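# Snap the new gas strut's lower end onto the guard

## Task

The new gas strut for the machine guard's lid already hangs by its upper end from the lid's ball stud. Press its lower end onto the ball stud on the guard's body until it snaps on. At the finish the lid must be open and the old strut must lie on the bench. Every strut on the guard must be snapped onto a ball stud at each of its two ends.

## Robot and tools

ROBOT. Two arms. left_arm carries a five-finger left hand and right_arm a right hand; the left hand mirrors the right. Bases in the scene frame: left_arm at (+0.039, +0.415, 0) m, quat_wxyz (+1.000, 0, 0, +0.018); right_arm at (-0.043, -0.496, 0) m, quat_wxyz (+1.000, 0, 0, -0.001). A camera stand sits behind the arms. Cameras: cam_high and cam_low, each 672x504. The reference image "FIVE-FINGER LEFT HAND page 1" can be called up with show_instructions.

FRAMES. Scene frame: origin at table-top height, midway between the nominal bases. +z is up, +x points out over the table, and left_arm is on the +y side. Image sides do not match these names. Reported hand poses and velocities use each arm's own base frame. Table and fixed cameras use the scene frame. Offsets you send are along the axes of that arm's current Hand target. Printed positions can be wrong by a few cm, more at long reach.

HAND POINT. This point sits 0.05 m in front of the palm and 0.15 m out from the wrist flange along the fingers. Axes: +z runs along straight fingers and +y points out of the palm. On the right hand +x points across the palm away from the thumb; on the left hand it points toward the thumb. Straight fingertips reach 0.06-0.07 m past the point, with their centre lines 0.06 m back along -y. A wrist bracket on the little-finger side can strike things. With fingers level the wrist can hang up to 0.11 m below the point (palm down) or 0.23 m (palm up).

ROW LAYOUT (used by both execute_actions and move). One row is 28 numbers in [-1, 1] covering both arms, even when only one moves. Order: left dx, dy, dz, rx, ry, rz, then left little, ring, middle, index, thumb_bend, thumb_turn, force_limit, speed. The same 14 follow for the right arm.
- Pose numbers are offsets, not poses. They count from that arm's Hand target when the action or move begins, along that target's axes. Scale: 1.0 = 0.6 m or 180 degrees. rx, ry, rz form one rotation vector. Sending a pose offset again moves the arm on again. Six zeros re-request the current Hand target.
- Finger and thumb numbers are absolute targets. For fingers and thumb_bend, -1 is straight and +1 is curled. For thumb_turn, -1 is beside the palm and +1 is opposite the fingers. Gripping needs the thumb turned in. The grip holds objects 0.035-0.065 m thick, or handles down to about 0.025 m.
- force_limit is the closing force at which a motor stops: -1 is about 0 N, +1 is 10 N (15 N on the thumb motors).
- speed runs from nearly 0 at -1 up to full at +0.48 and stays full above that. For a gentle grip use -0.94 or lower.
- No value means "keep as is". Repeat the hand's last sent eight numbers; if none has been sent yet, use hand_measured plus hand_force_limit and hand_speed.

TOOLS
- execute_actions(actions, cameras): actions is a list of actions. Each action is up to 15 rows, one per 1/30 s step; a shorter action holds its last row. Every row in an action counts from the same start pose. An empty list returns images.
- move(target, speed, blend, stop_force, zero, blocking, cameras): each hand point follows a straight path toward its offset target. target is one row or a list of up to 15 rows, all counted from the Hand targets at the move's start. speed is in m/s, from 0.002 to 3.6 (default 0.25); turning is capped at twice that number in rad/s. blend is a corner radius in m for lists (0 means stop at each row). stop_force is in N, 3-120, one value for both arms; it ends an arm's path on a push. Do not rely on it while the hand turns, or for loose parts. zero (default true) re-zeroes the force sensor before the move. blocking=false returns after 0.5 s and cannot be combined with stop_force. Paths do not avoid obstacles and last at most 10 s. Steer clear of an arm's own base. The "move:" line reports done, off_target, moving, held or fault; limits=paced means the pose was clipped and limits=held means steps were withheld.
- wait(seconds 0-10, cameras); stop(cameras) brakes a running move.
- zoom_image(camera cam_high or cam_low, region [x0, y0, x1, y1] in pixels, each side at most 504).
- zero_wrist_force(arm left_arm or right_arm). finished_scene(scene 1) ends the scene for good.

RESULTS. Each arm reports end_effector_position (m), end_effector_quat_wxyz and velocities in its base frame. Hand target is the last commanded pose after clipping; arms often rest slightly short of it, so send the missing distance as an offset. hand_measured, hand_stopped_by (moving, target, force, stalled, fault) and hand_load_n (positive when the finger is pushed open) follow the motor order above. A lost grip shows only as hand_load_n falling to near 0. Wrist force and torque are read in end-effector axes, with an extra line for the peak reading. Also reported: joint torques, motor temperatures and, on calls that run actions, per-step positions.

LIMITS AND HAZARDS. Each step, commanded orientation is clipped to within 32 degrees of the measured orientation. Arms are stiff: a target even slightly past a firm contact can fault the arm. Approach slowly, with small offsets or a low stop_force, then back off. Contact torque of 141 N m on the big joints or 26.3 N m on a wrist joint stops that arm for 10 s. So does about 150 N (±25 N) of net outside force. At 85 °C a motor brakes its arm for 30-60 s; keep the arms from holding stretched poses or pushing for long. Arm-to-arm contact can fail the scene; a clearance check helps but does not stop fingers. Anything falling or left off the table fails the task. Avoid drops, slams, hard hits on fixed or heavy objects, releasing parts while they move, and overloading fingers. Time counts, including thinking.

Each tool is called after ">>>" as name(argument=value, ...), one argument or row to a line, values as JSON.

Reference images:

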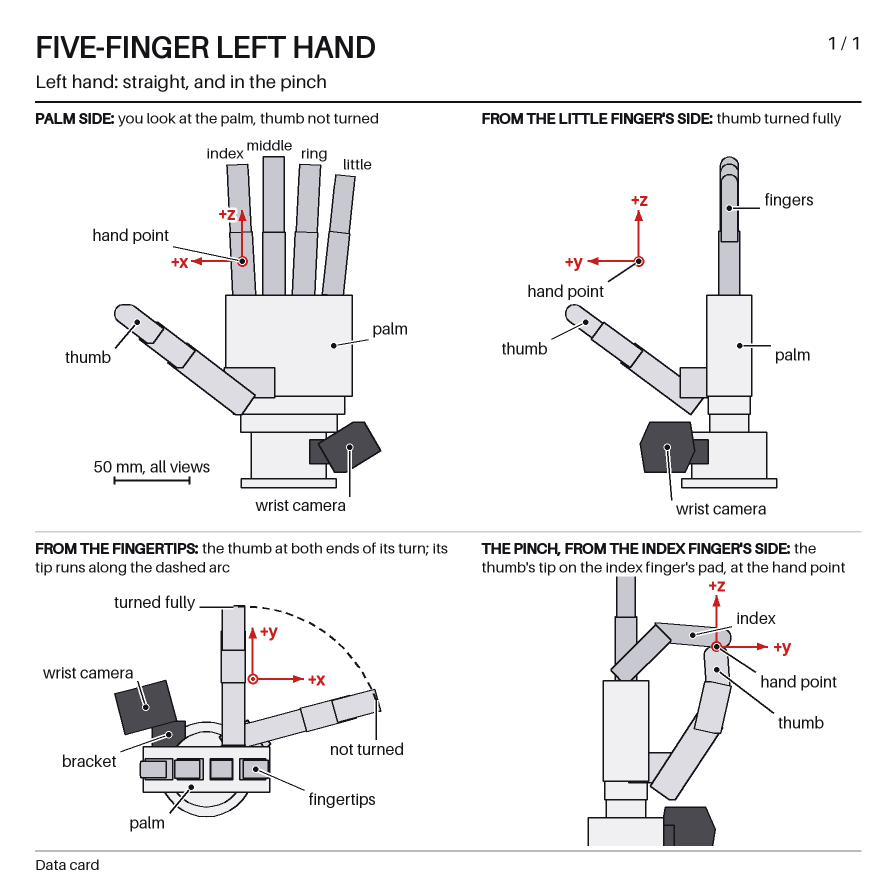

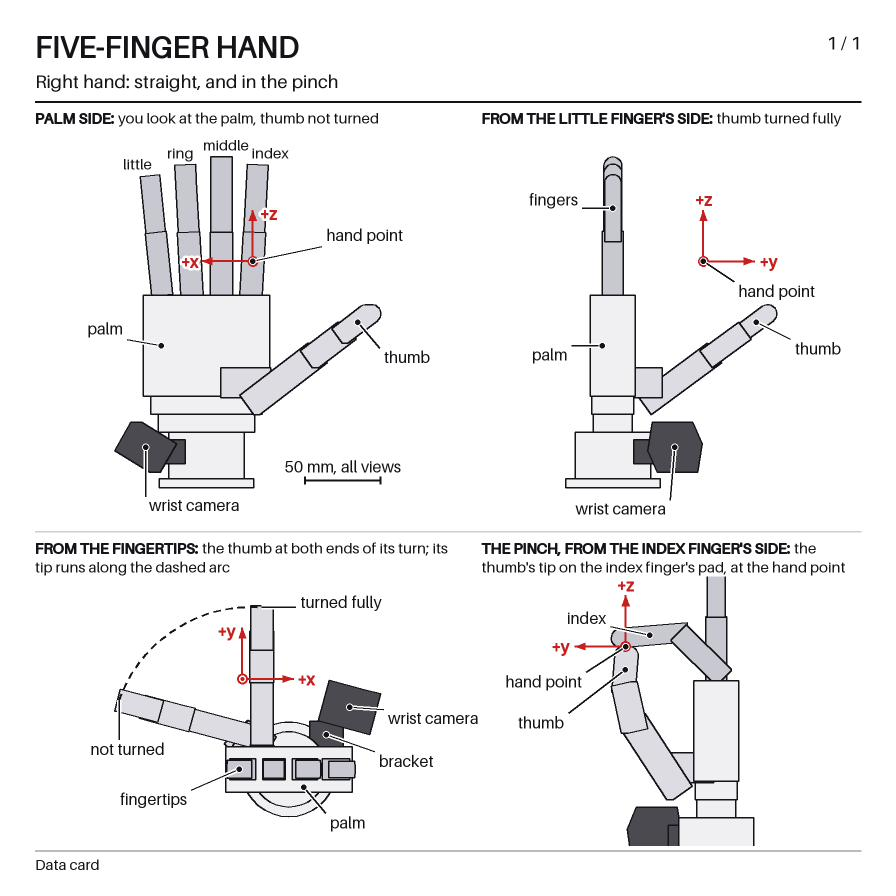

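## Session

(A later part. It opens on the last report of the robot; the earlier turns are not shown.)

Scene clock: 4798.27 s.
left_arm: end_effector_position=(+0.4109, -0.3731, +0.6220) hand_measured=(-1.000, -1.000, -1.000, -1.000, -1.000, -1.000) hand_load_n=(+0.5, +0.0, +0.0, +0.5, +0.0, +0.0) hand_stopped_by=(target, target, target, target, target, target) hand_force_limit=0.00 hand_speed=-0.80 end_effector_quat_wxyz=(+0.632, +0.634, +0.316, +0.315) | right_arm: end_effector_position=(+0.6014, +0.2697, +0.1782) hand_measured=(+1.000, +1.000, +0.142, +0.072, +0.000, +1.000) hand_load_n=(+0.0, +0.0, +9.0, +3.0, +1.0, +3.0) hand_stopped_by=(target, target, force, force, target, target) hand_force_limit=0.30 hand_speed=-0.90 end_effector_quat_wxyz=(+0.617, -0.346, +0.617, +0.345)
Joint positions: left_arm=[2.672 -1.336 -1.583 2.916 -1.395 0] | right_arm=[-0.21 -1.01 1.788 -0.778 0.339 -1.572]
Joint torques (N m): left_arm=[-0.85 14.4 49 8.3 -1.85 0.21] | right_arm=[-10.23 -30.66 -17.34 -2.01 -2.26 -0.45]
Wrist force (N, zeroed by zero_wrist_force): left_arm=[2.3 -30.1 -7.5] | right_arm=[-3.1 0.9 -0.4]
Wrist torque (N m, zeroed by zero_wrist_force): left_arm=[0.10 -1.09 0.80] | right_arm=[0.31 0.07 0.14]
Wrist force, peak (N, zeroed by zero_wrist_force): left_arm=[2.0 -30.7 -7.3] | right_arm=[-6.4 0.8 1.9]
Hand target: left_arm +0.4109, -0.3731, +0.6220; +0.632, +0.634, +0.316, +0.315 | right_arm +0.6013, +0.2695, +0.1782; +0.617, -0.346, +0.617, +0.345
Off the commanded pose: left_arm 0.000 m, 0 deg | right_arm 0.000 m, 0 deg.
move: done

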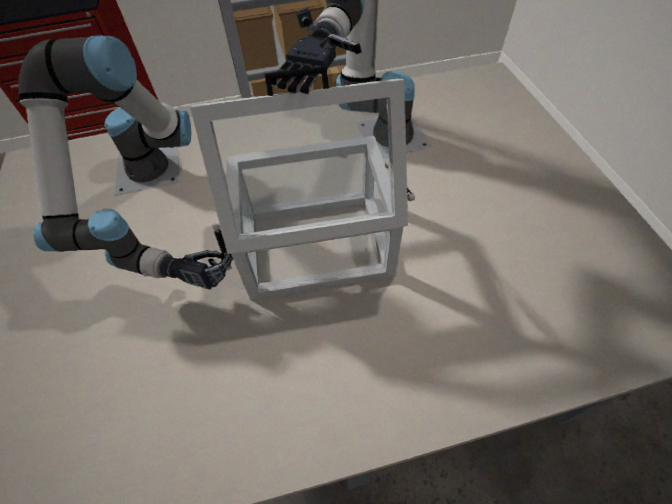

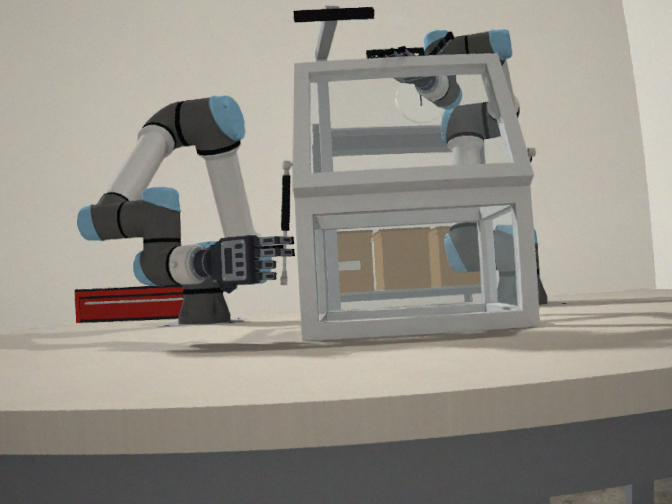

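>>> move(
  target=[
    [0,0,0,0,0,0,-1,-1,-1,-1,-1,-1,0,-0.8, 0,0,0,0,0,0,1,1,0.6,0.6,0,1,0.6,-0.9],
  ],
  speed=0.03,
  cameras=["all"],
)

>>> zoom_image(
  camera="cam_low",
  region=[266, 262, 296, 292],
)

Scene clock: 4809.17 s.
left_arm: end_effector_position=(+0.4109, -0.3731, +0.6220) hand_measured=(-1.000, -1.000, -1.000, -1.000, -1.000, -1.000) hand_load_n=(+0.5, +0.0, +0.0, +1.0, +0.0, +0.0) hand_stopped_by=(target, target, target, target, target, target) hand_force_limit=0.00 hand_speed=-0.80 end_effector_quat_wxyz=(+0.632, +0.634, +0.316, +0.315) | right_arm: end_effector_position=(+0.6013, +0.2695, +0.1782) hand_measured=(+1.000, +1.000, +0.142, +0.088, +0.000, +1.000) hand_load_n=(+0.0, +0.0, +7.0, +10.0, +2.5, +3.5) hand_stopped_by=(target, target, force, force, target, target) hand_force_limit=0.60 hand_speed=-0.90 end_effector_quat_wxyz=(+0.617, -0.346, +0.617, +0.345)
Joint positions: left_arm=[2.672 -1.336 -1.583 2.916 -1.395 0] | right_arm=[-0.211 -1.01 1.788 -0.778 0.339 -1.572]
Joint torques (N m): left_arm=[-1.25 13.98 48.47 8.23 -1.87 0.24] | right_arm=[-12.09 -44.89 -10.85 0.81 -2.21 0.34]
Wrist force (N, zeroed by zero_wrist_force): left_arm=[2.1 -30.2 -7.4] | right_arm=[-3.9 0.8 0.6]
Wrist torque (N m, zeroed by zero_wrist_force): left_arm=[0.10 -1.08 0.80] | right_arm=[0.32 0.16 0.16]
Wrist force, peak (N, zeroed by zero_wrist_force): left_arm=[2.2 -30.6 -7.4] | right_arm=[-4.3 0.8 0.4]
Hand target: left_arm +0.4109, -0.3731, +0.6220; +0.632, +0.634, +0.316, +0.315 | right_arm +0.6013, +0.2695, +0.1782; +0.617, -0.346, +0.617, +0.345
Off the commanded pose: left_arm 0.000 m, 0 deg | right_arm 0.000 m, 0 deg.
move: done

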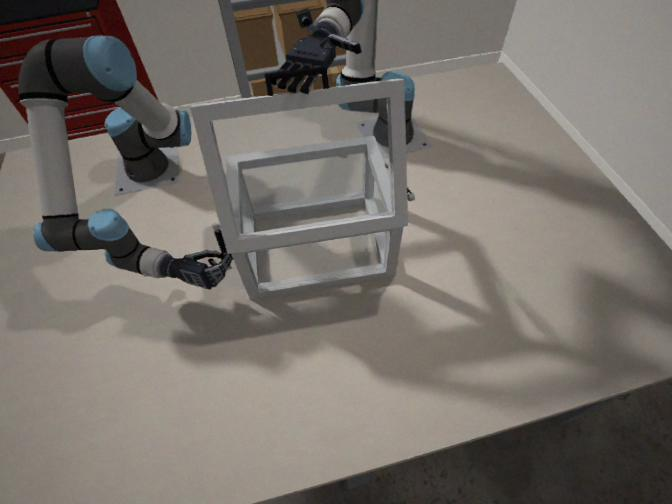

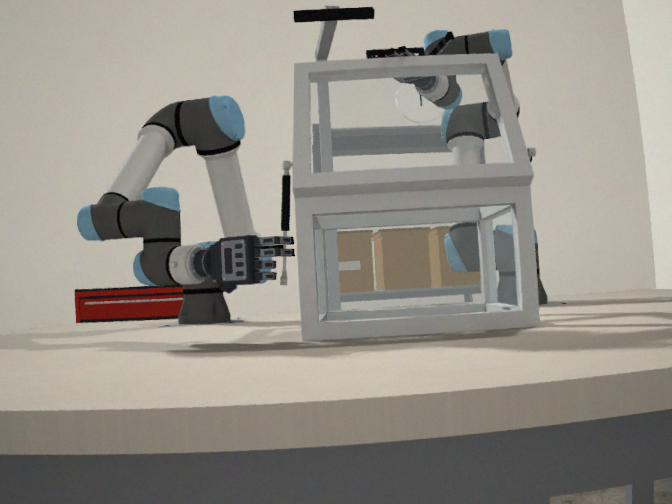

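Scaled by 16.800.

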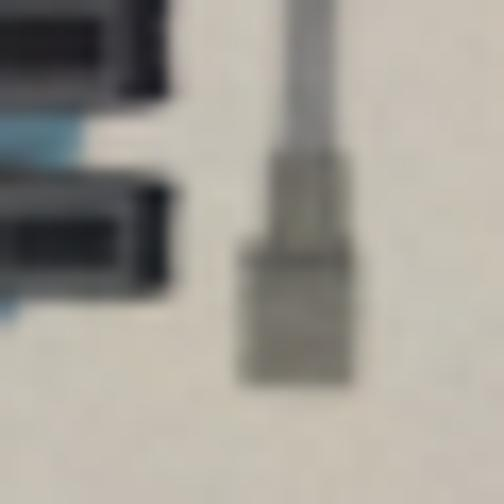

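>>> move(
  target=[
    [0,0,0,0,0,0,-1,-1,-1,-1,-1,-1,0,-0.8, -0.0068,0.02822,-0.01486,0,0.02072,0.03933,1,1,0.6,0.6,0,1,0.6,-0.9],
  ],
  speed=0.05,
  cameras=["all"],
)

>>> zoom_image(
  camera="cam_low",
  region=[266, 257, 296, 287],
)

Scene clock: 4833.27 s.
left_arm: end_effector_position=(+0.4109, -0.3731, +0.6220) hand_measured=(-1.000, -1.000, -1.000, -1.000, -1.000, -1.000) hand_load_n=(+0.5, +0.0, +0.0, +1.0, +0.5, +0.0) hand_stopped_by=(target, target, target, target, target, target) hand_force_limit=0.00 hand_speed=-0.80 end_effector_quat_wxyz=(+0.632, +0.634, +0.316, +0.315) | right_arm: end_effector_position=(+0.5822, +0.2708, +0.1823) hand_measured=(+1.000, +1.000, +0.142, +0.088, +0.000, +1.000) hand_load_n=(+0.0, +0.0, +7.0, +10.0, +1.5, +7.5) hand_stopped_by=(target, target, force, force, target, target) hand_force_limit=0.60 hand_speed=-0.90 end_effector_quat_wxyz=(+0.574, -0.318, +0.657, +0.371)
Joint positions: left_arm=[2.672 -1.336 -1.583 2.916 -1.395 0] | right_arm=[-0.218 -1.036 1.794 -0.559 0.334 -1.637]
Joint torques (N m): left_arm=[-1 14.49 49.09 8.27 -2.11 0.16] | right_arm=[-7.29 -21.84 -17.07 -0.97 -2.28 0.05]
Wrist force (N, zeroed by zero_wrist_force): left_arm=[1.4 -30.7 -7.2] | right_arm=[-11.9 0.2 1.9]
Wrist torque (N m, zeroed by zero_wrist_force): left_arm=[0.09 -1.11 0.76] | right_arm=[0.30 0.20 0.11]
Wrist force, peak (N, zeroed by zero_wrist_force): left_arm=[1.1 -30.8 -7.1] | right_arm=[-14.1 0.1 2.1]
Hand target: left_arm +0.4109, -0.3731, +0.6220; +0.632, +0.634, +0.316, +0.315 | right_arm +0.5822, +0.2708, +0.1823; +0.574, -0.318, +0.657, +0.371
Off the commanded pose: left_arm 0.000 m, 0 deg | right_arm 0.000 m, 0 deg.
move: done

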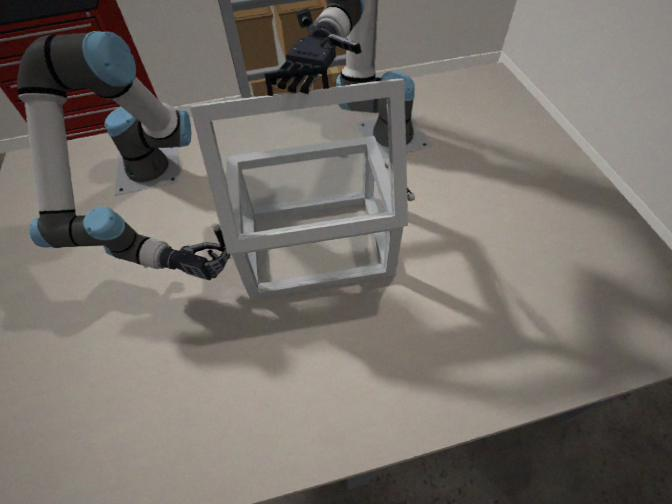

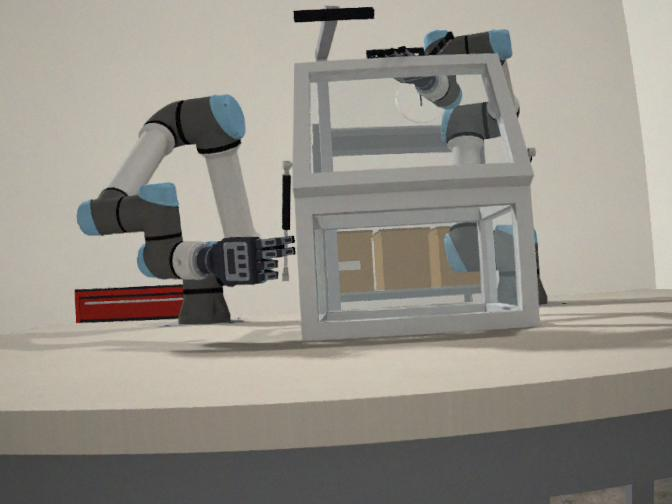

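Scaled by 16.800.

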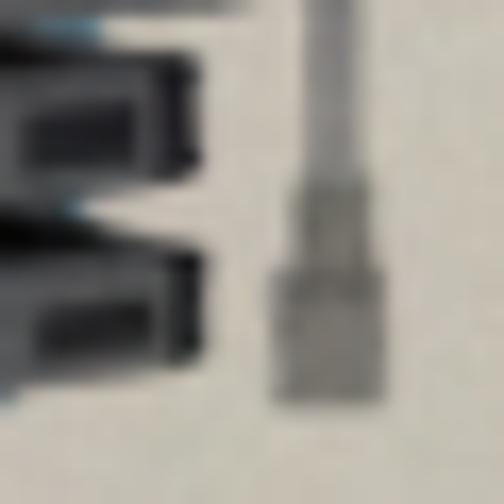

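>>> move(
  target=[
    [0,0,0,0,0,0,-1,-1,-1,-1,-1,-1,0,-0.8, -0.00822,0.02817,-0.01484,0,0.02072,0.03933,1,1,0.6,0.6,0,1,0.6,-0.9],
    [0,0,0,0,0,0,-1,-1,-1,-1,-1,-1,0,-0.8, -0.02028,0.05515,-0.02905,0,0.04143,0.07866,1,1,0.6,0.6,0,1,0.6,-0.9],
  ],
  speed=0.05,
  blend=0.003,
  cameras=["all"],
)

>>> zoom_image(
  camera="cam_low",
  region=[266, 240, 306, 280],
)

Scene clock: 4857.03 s.
left_arm: end_effector_position=(+0.4109, -0.3731, +0.6220) hand_measured=(-1.000, -1.000, -1.000, -1.000, -1.000, -1.000) hand_load_n=(+0.5, +0.0, +0.0, +0.5, +0.0, +0.0) hand_stopped_by=(target, target, target, target, target, target) hand_force_limit=0.00 hand_speed=-0.80 end_effector_quat_wxyz=(+0.632, +0.634, +0.316, +0.315) | right_arm: end_effector_position=(+0.5470, +0.2731, +0.1996) hand_measured=(+1.000, +1.000, +0.142, +0.088, +0.000, +1.000) hand_load_n=(+0.0, +0.0, +7.0, +10.0, +1.0, +7.0) hand_stopped_by=(target, target, force, force, target, target) hand_force_limit=0.60 hand_speed=-0.90 end_effector_quat_wxyz=(+0.480, -0.258, +0.727, +0.418)
Joint positions: left_arm=[2.672 -1.336 -1.583 2.916 -1.395 0] | right_arm=[-0.231 -1.075 1.79 -0.109 0.34 -1.775]
Joint torques (N m): left_arm=[-0.87 14.4 48.2 8.19 -2.03 0.16] | right_arm=[-7.69 -21.33 -15.89 -0.29 0.1 0.33]
Wrist force (N, zeroed by zero_wrist_force): left_arm=[1.5 -30.9 -7.6] | right_arm=[-11.2 0.2 2.1]
Wrist torque (N m, zeroed by zero_wrist_force): left_arm=[0.11 -1.09 0.77] | right_arm=[0.27 0.16 0.09]
Wrist force, peak (N, zeroed by zero_wrist_force): left_arm=[1.6 -31.1 -7.5] | right_arm=[-13.6 0.0 2.4]
Hand target: left_arm +0.4109, -0.3731, +0.6220; +0.632, +0.634, +0.316, +0.315 | right_arm +0.5470, +0.2731, +0.1995; +0.480, -0.258, +0.727, +0.418
Off the commanded pose: left_arm 0.000 m, 0 deg | right_arm 0.000 m, 0 deg.
move: done

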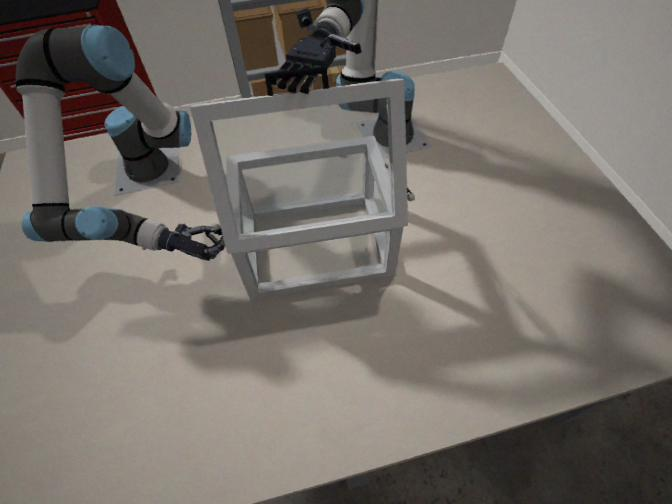

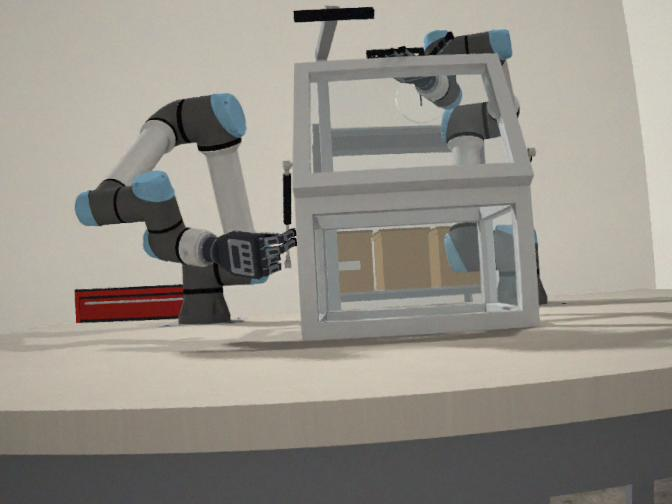

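Scaled by 12.600.

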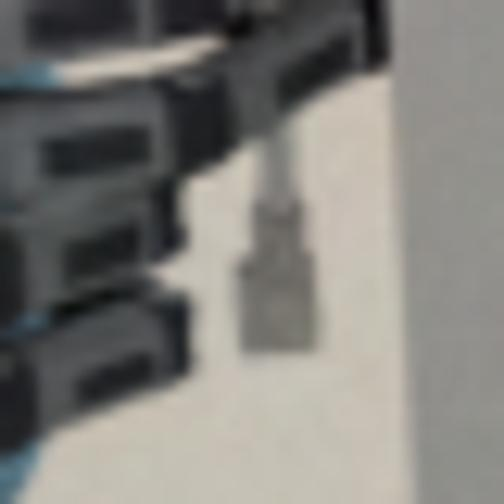

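>>> move(
  target=[
    [0,0,0,0,0,0,-1,-1,-1,-1,-1,-1,0,-0.8, -0.0081,0.02807,-0.01478,0,0.02072,0.03933,1,1,0.6,0.6,0,1,0.6,-0.9],
    [0,0,0,0,0,0,-1,-1,-1,-1,-1,-1,0,-0.8, -0.02013,0.0550,-0.02897,0,0.04143,0.07866,1,1,0.6,0.6,0,1,0.6,-0.9],
  ],
  speed=0.05,
  blend=0.003,
  cameras=["all"],
)

>>> zoom_image(
  camera="cam_low",
  region=[266, 215, 306, 255],
)

Scene clock: 4871.30 s.
left_arm: end_effector_position=(+0.4109, -0.3731, +0.6220) hand_measured=(-1.000, -1.000, -1.000, -1.000, -1.000, -1.000) hand_load_n=(+1.0, +0.0, +0.0, +0.5, +0.0, +0.0) hand_stopped_by=(target, target, target, target, target, target) hand_force_limit=0.00 hand_speed=-0.80 end_effector_quat_wxyz=(+0.632, +0.634, +0.316, +0.315) | right_arm: end_effector_position=(+0.5178, +0.2750, +0.2257) hand_measured=(+1.000, +1.000, +0.142, +0.088, +0.000, +1.000) hand_load_n=(+0.0, +0.0, +6.5, +9.5, +0.0, +6.5) hand_stopped_by=(target, target, force, force, target, target) hand_force_limit=0.60 hand_speed=-0.90 end_effector_quat_wxyz=(+0.377, -0.193, +0.783, +0.456)
Joint positions: left_arm=[2.672 -1.336 -1.583 2.916 -1.395 0] | right_arm=[-0.242 -1.106 1.78 0.317 0.366 -1.893]
Joint torques (N m): left_arm=[-0.88 14.43 48.08 8.31 -1.97 0.04] | right_arm=[-8.15 -21.35 -16.41 0.13 -0.55 -0.35]
Wrist force (N, zeroed by zero_wrist_force): left_arm=[1.9 -30.6 -8.0] | right_arm=[-10.8 0.5 2.1]
Wrist torque (N m, zeroed by zero_wrist_force): left_arm=[0.16 -1.09 0.78] | right_arm=[0.30 0.07 0.09]
Wrist force, peak (N, zeroed by zero_wrist_force): left_arm=[1.8 -31.0 -8.0] | right_arm=[-13.1 0.4 2.3]
Hand target: left_arm +0.4109, -0.3731, +0.6220; +0.632, +0.634, +0.316, +0.315 | right_arm +0.5178, +0.2750, +0.2257; +0.377, -0.193, +0.783, +0.456
Off the commanded pose: left_arm 0.000 m, 0 deg | right_arm 0.000 m, 0 deg.
move: done

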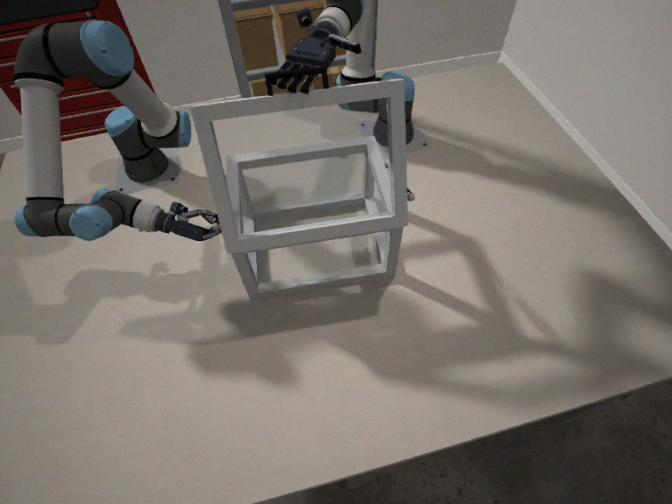

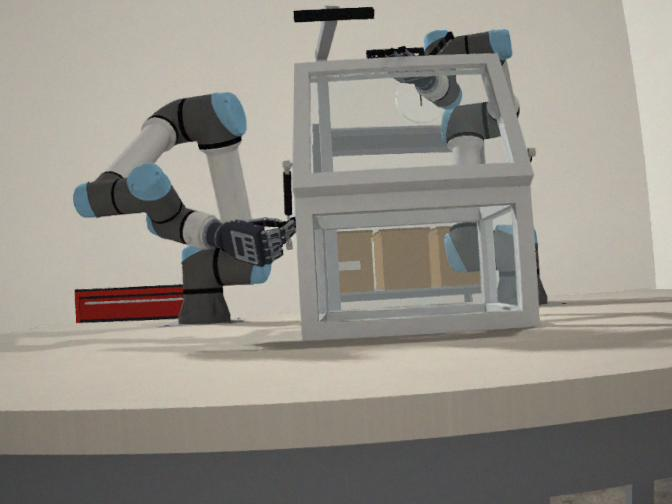

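Scaled by 12.600.

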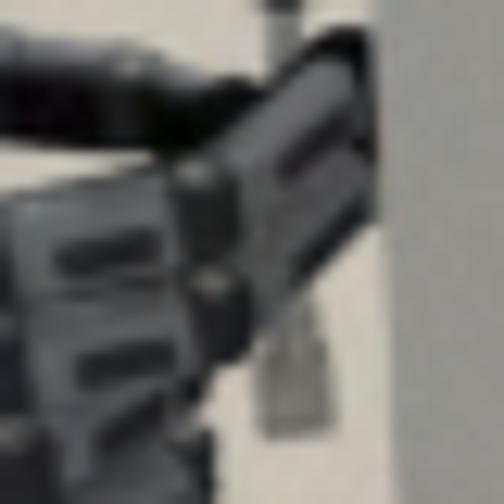

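>>> zoom_image(
  camera="cam_low",
  region=[280, 236, 298, 254],
)

>>> zoom_image(
  camera="cam_high",
  region=[195, 210, 245, 260],
)

Scaled by 28.000.

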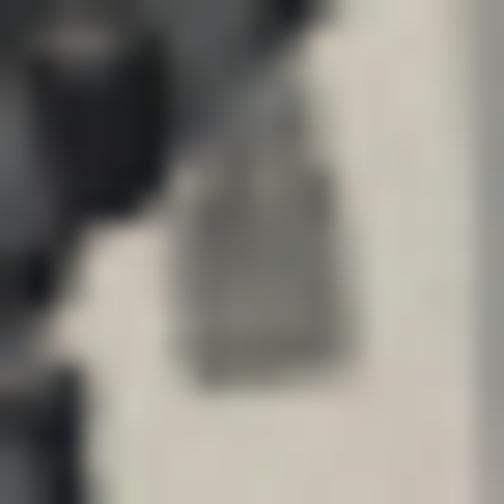

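Scaled by 10.080.

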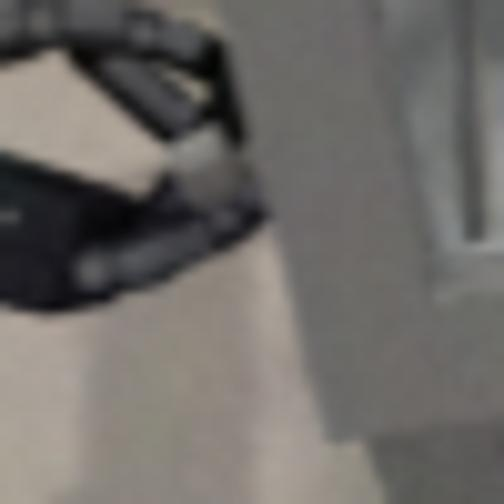

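>>> move(
  target=[
    [0,0,0,0,0,0,-1,-1,-1,-1,-1,-1,0,-0.8, -0.0005,0,0,0.0657,0.0063,-0.0092,1,1,0.6,0.6,0,1,0.6,-0.9],
  ],
  speed=0.05,
  cameras=["all"],
)

>>> zoom_image(
  camera="cam_low",
  region=[280, 236, 298, 254],
)

>>> zoom_image(
  camera="cam_low",
  region=[260, 200, 310, 260],
)

Scene clock: 4900.10 s.
left_arm: end_effector_position=(+0.4109, -0.3731, +0.6220) hand_measured=(-1.000, -1.000, -1.000, -1.000, -1.000, -1.000) hand_load_n=(+1.0, +0.0, +0.0, +1.0, +0.5, +0.0) hand_stopped_by=(target, target, target, target, target, target) hand_force_limit=0.00 hand_speed=-0.80 end_effector_quat_wxyz=(+0.632, +0.634, +0.316, +0.315) | right_arm: end_effector_position=(+0.5179, +0.2751, +0.2260) hand_measured=(+1.000, +1.000, +0.142, +0.088, +0.000, +1.000) hand_load_n=(+0.0, +0.0, +6.5, +10.0, -0.5, +6.0) hand_stopped_by=(target, target, force, force, target, target) hand_force_limit=0.60 hand_speed=-0.90 end_effector_quat_wxyz=(+0.394, -0.169, +0.826, +0.366) end_effector_velocity=(-0.001, +0.001, +0.000) end_effector_angular_velocity=(+0.002, -0.003, +0.004)
Joint positions: left_arm=[2.672 -1.336 -1.583 2.916 -1.395 0] | right_arm=[-0.212 -1.251 1.852 0.264 0.589 -1.798]
Joint velocities: left_arm=[within noise] | right_arm=[0 0.001 0 -0.001 -0.005 -0.003]
Joint torques (N m): left_arm=[-0.4 14.25 47.55 8.11 -1.83 0] | right_arm=[-2.85 -18.77 -13.62 1.41 -2.9 -0.57]
Wrist force (N, zeroed by zero_wrist_force): left_arm=[2.0 -30.6 -8.0] | right_arm=[-8.7 1.1 2.1]
Wrist torque (N m, zeroed by zero_wrist_force): left_arm=[0.14 -1.08 0.79] | right_arm=[0.26 0.07 0.00]
Wrist force, peak (N, zeroed by zero_wrist_force): left_arm=[2.0 -31.0 -8.3] | right_arm=[-12.2 0.7 2.2]
Hand target: left_arm +0.4109, -0.3731, +0.6220; +0.632, +0.634, +0.316, +0.315 | right_arm +0.5180, +0.2750, +0.2259; +0.394, -0.169, +0.826, +0.366
Off the commanded pose: left_arm 0.000 m, 0 deg | right_arm 0.000 m, 0 deg.
move: done

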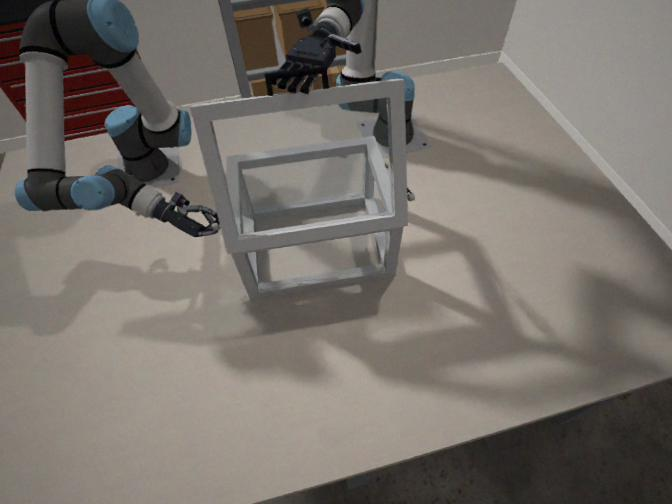

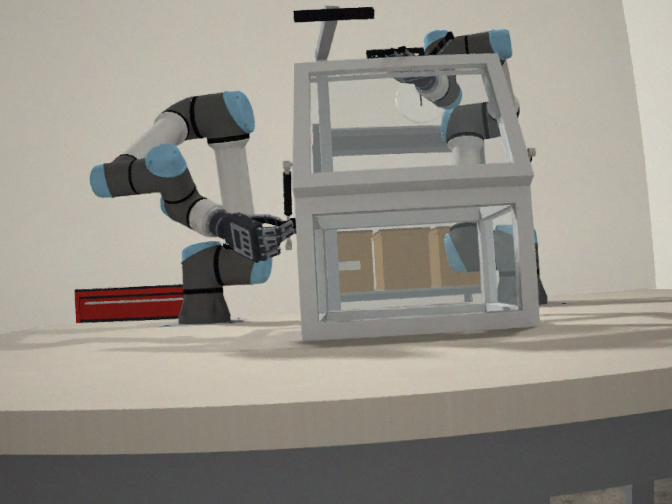

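Scaled by 28.000.

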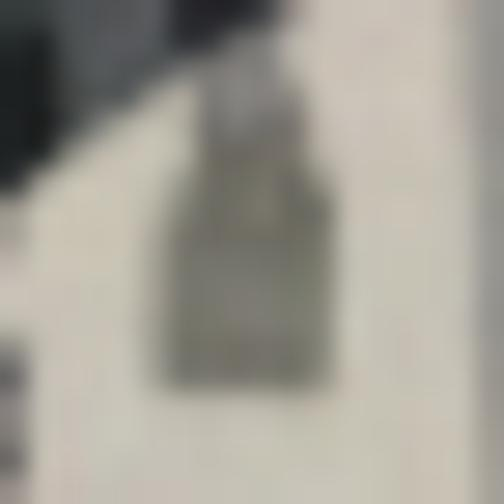

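Scaled by 8.400.

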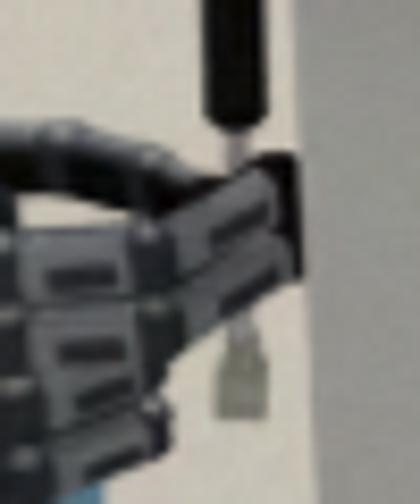

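>>> move(
  target=[
    [0,0,0,0,0,0,-1,-1,-1,-1,-1,-1,0,-0.8, -0.0059,0.01804,-0.01516,-0.00106,0.02122,0.02568,1,1,0.6,0.6,0,1,0.6,-0.9],
    [0,0,0,0,0,0,-1,-1,-1,-1,-1,-1,0,-0.8, -0.01398,0.0357,-0.03008,-0.00213,0.04244,0.05137,1,1,0.6,0.6,0,1,0.6,-0.9],
  ],
  speed=0.05,
  blend=0.003,
  cameras=["all"],
)

>>> zoom_image(
  camera="cam_low",
  region=[280, 216, 298, 234],
)

>>> zoom_image(
  camera="cam_low",
  region=[260, 190, 310, 250],
)

Scene clock: 4922.10 s.
left_arm: end_effector_position=(+0.4109, -0.3731, +0.6220) hand_measured=(-1.000, -1.000, -1.000, -1.000, -1.000, -1.000) hand_load_n=(+1.0, +0.0, +0.0, +1.0, -0.5, +0.0) hand_stopped_by=(target, target, target, target, target, target) hand_force_limit=0.00 hand_speed=-0.80 end_effector_quat_wxyz=(+0.632, +0.634, +0.316, +0.315) | right_arm: end_effector_position=(+0.5017, +0.2760, +0.2502) hand_measured=(+1.000, +1.000, +0.142, +0.088, +0.000, +1.000) hand_load_n=(+0.0, +0.0, +6.5, +9.0, +0.0, +5.5) hand_stopped_by=(target, target, force, force, target, target) hand_force_limit=0.60 hand_speed=-0.90 end_effector_quat_wxyz=(+0.307, -0.127, +0.860, +0.387)
Joint positions: left_arm=[2.672 -1.336 -1.583 2.916 -1.395 0] | right_arm=[-0.213 -1.263 1.794 0.568 0.614 -1.83]
Joint torques (N m): left_arm=[-0.58 14.37 48.09 8.1 -1.73 -0.06] | right_arm=[-8.76 -29.26 -6.62 0.7 -1.32 -1.03]
Wrist force (N, zeroed by zero_wrist_force): left_arm=[2.5 -30.7 -8.1] | right_arm=[-7.9 1.2 1.7]
Wrist torque (N m, zeroed by zero_wrist_force): left_arm=[0.14 -1.10 0.82] | right_arm=[0.32 0.05 0.11]
Wrist force, peak (N, zeroed by zero_wrist_force): left_arm=[2.2 -30.9 -8.5] | right_arm=[-12.6 1.0 2.5]
Hand target: left_arm +0.4109, -0.3731, +0.6220; +0.632, +0.634, +0.316, +0.315 | right_arm +0.5017, +0.2761, +0.2501; +0.307, -0.127, +0.860, +0.387
Off the commanded pose: left_arm 0.000 m, 0 deg | right_arm 0.000 m, 0 deg.
move: done

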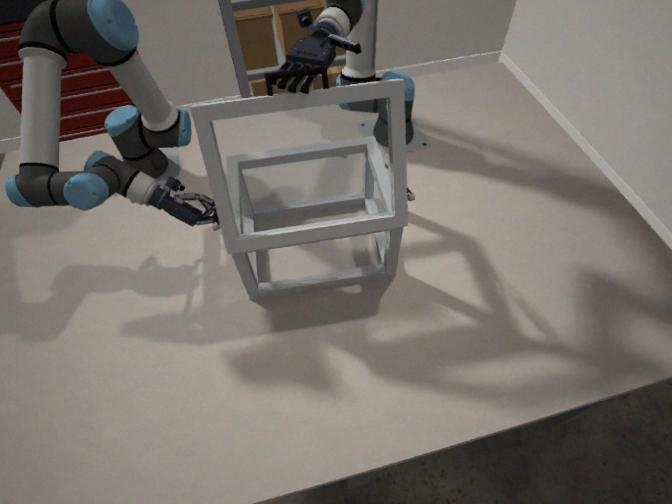

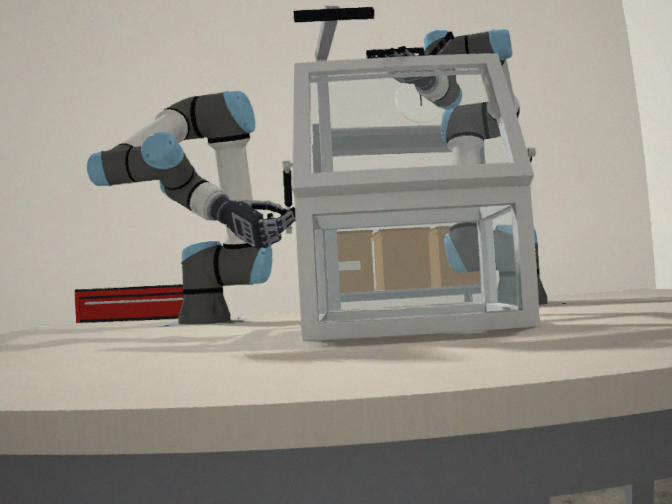

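Scaled by 28.000.

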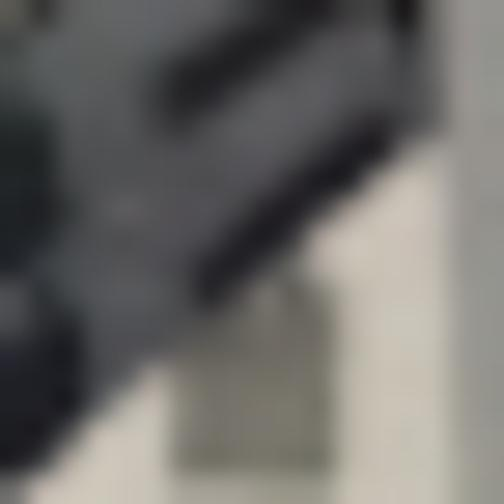

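Scaled by 8.400.

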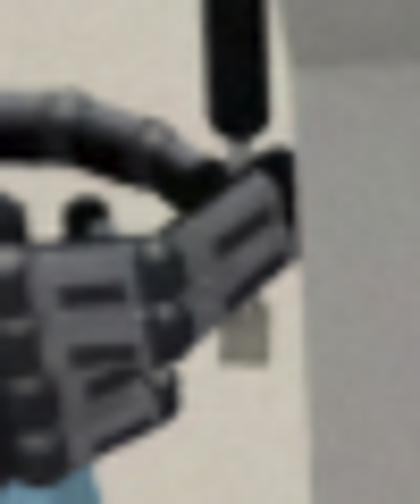

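>>> move(
  target=[
    [0,0,0,0,0,0,-1,-1,-1,-1,-1,-1,0,-0.8, -0.00556,0.01811,-0.0152,-0.00105,0.02124,0.02566,1,1,0.6,0.6,0,1,0.6,-0.9],
  ],
  speed=0.04,
  cameras=["all"],
)

>>> zoom_image(
  camera="cam_low",
  region=[280, 206, 298, 224],
)

>>> zoom_image(
  camera="cam_low",
  region=[260, 180, 310, 240],
)

Scene clock: 4939.33 s.
left_arm: end_effector_position=(+0.4109, -0.3731, +0.6220) hand_measured=(-1.000, -1.000, -1.000, -1.000, -1.000, -1.000) hand_load_n=(+1.0, +0.0, +0.0, +1.0, +0.5, +0.0) hand_stopped_by=(target, target, target, target, target, target) hand_force_limit=0.00 hand_speed=-0.80 end_effector_quat_wxyz=(+0.632, +0.634, +0.316, +0.315) | right_arm: end_effector_position=(+0.4954, +0.2765, +0.2633) hand_measured=(+1.000, +1.000, +0.142, +0.088, +0.000, +1.000) hand_load_n=(+0.0, +0.0, +6.0, +9.0, -0.5, +5.5) hand_stopped_by=(target, target, force, force, target, target) hand_force_limit=0.60 hand_speed=-0.90 end_effector_quat_wxyz=(+0.262, -0.106, +0.874, +0.396) end_effector_velocity=(+0.000, +0.000, +0.001) end_effector_angular_velocity=(-0.001, -0.008, +0.000)
Joint positions: left_arm=[2.672 -1.336 -1.583 2.916 -1.395 0] | right_arm=[-0.212 -1.264 1.76 0.714 0.628 -1.839]
Joint velocities: left_arm=[within noise] | right_arm=[0 -0.002 0 -0.006 0 0]
Joint torques (N m): left_arm=[0.09 14 47.73 8.06 -1.76 -0.01] | right_arm=[13.77 -26.28 -7.92 1.11 -0.66 -1.44]
Wrist force (N, zeroed by zero_wrist_force): left_arm=[2.5 -30.1 -8.5] | right_arm=[-9.0 1.3 1.8]
Wrist torque (N m, zeroed by zero_wrist_force): left_arm=[0.20 -1.10 0.80] | right_arm=[0.30 0.06 0.11]
Wrist force, peak (N, zeroed by zero_wrist_force): left_arm=[2.4 -30.9 -8.6] | right_arm=[-11.6 1.2 2.3]
Hand target: left_arm +0.4109, -0.3731, +0.6220; +0.632, +0.634, +0.316, +0.315 | right_arm +0.4954, +0.2765, +0.2633; +0.262, -0.106, +0.874, +0.396
Off the commanded pose: left_arm 0.000 m, 0 deg | right_arm 0.000 m, 0 deg.
move: done

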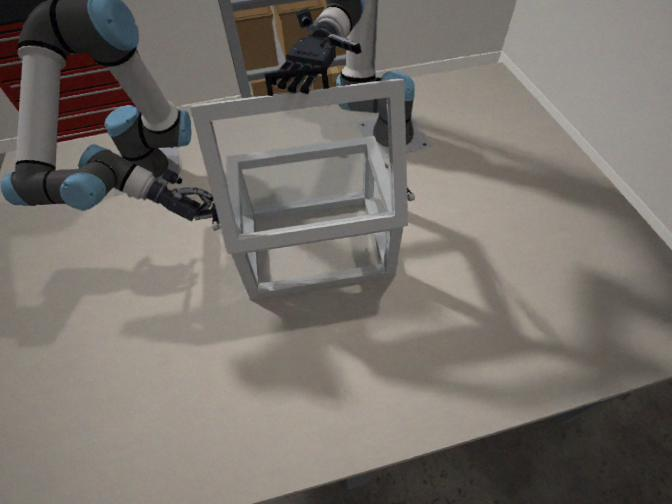

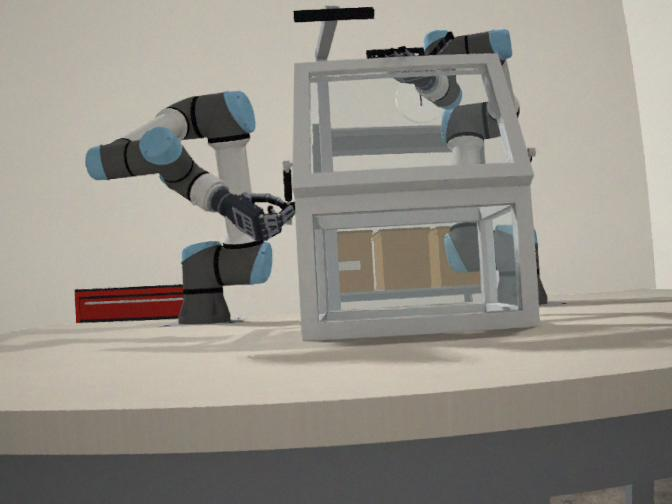

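Scaled by 28.000.

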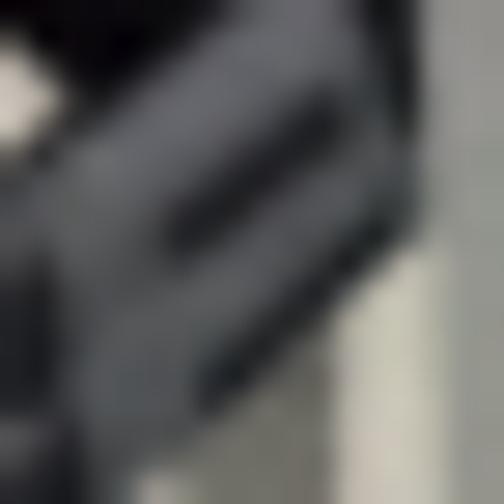

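Scaled by 8.400.

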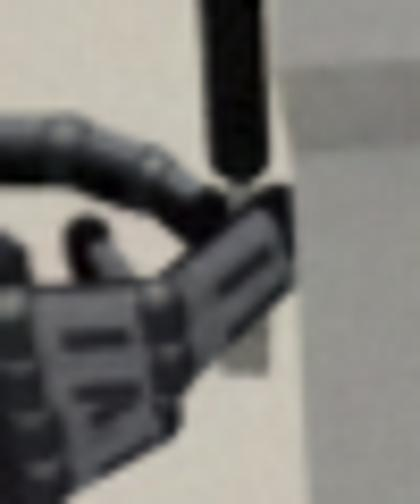

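>>> zoom_image(
  camera="cam_low",
  region=[282, 214, 298, 230],
)

>>> zoom_image(
  camera="cam_high",
  region=[200, 195, 240, 235],
)

Scaled by 31.500.

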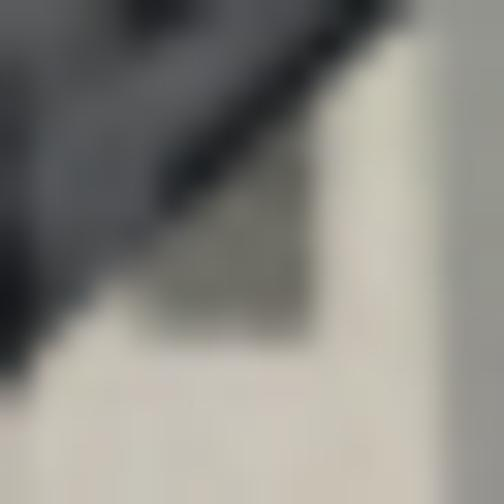

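Scaled by 12.600.

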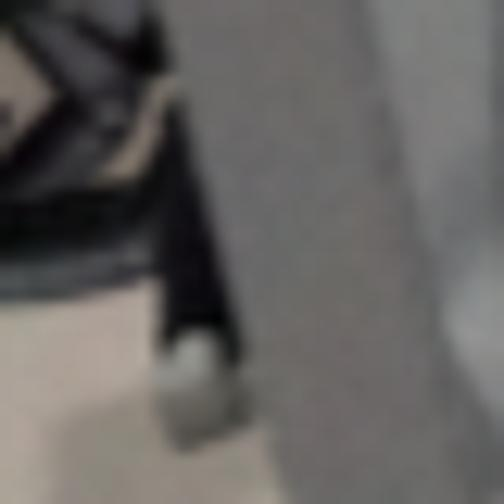

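>>> move(
  target=[
    [0,0,0,0,0,0,-1,-1,-1,-1,-1,-1,0,-0.8, -0.00208,0.00733,-0.00617,-0.00043,0.00849,0.01027,1,1,0.6,0.6,0,1,0.6,-0.9],
  ],
  speed=0.03,
  cameras=["all"],
)

>>> zoom_image(
  camera="cam_low",
  region=[282, 208, 300, 226],
)

>>> zoom_image(
  camera="cam_low",
  region=[270, 180, 310, 230],
)

Scene clock: 4996.73 s.
left_arm: end_effector_position=(+0.4109, -0.3731, +0.6220) hand_measured=(-1.000, -1.000, -1.000, -1.000, -1.000, -1.000) hand_load_n=(+0.5, +0.0, +0.0, +0.5, +0.0, +0.0) hand_stopped_by=(target, target, target, target, target, target) hand_force_limit=0.00 hand_speed=-0.80 end_effector_quat_wxyz=(+0.632, +0.634, +0.316, +0.315) | right_arm: end_effector_position=(+0.4934, +0.2766, +0.2688) hand_measured=(+1.000, +1.000, +0.142, +0.088, +0.000, +1.000) hand_load_n=(+0.0, +0.0, +6.0, +9.0, +0.0, +6.0) hand_stopped_by=(target, target, force, force, target, target) hand_force_limit=0.60 hand_speed=-0.90 end_effector_quat_wxyz=(+0.244, -0.097, +0.879, +0.399)
Joint positions: left_arm=[2.672 -1.336 -1.583 2.916 -1.395 0] | right_arm=[-0.212 -1.263 1.745 0.772 0.634 -1.841]
Joint torques (N m): left_arm=[-0.17 14.25 47.53 8 -1.54 -0.15] | right_arm=[14.49 -17.62 -8.77 0.69 -0.08 -2.02]
Wrist force (N, zeroed by zero_wrist_force): left_arm=[2.6 -30.3 -8.5] | right_arm=[-9.8 1.2 1.9]
Wrist torque (N m, zeroed by zero_wrist_force): left_arm=[0.17 -1.11 0.83] | right_arm=[0.31 0.04 0.11]
Wrist force, peak (N, zeroed by zero_wrist_force): left_arm=[2.6 -30.8 -8.4] | right_arm=[-10.3 1.3 1.9]
Hand target: left_arm +0.4109, -0.3731, +0.6220; +0.632, +0.634, +0.316, +0.315 | right_arm +0.4933, +0.2766, +0.2688; +0.244, -0.097, +0.879, +0.399
Off the commanded pose: left_arm 0.000 m, 0 deg | right_arm 0.000 m, 0 deg.
move: done

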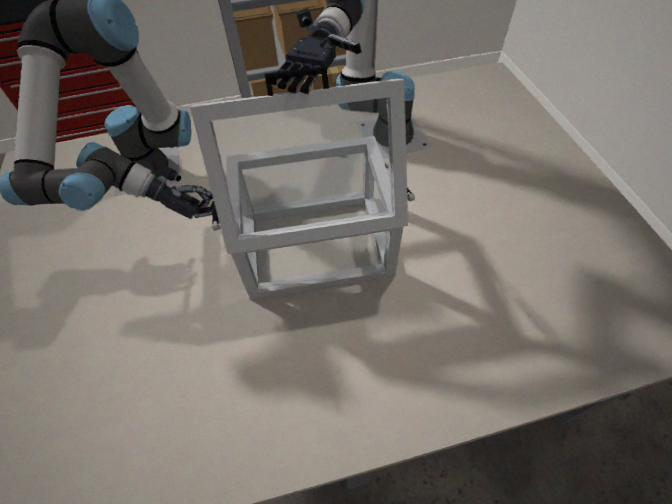

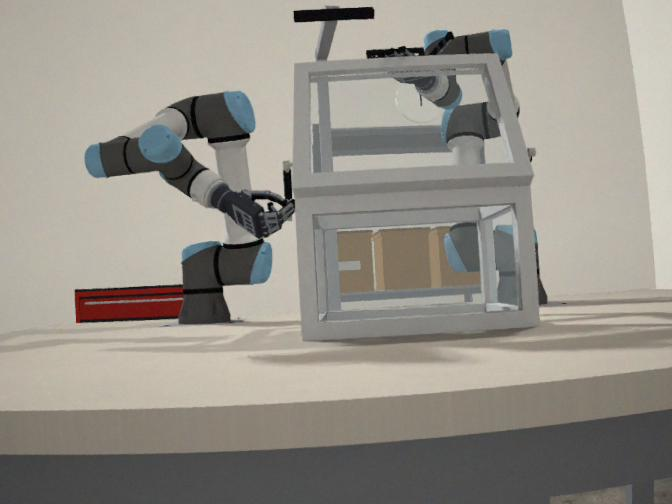

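Scaled by 28.000.

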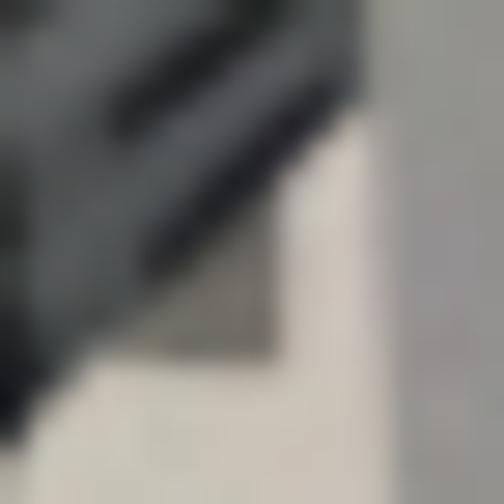

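Scaled by 10.080.

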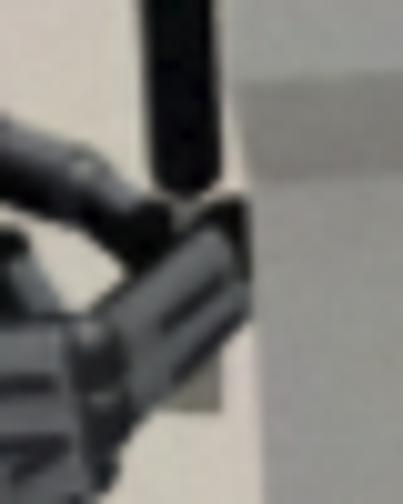

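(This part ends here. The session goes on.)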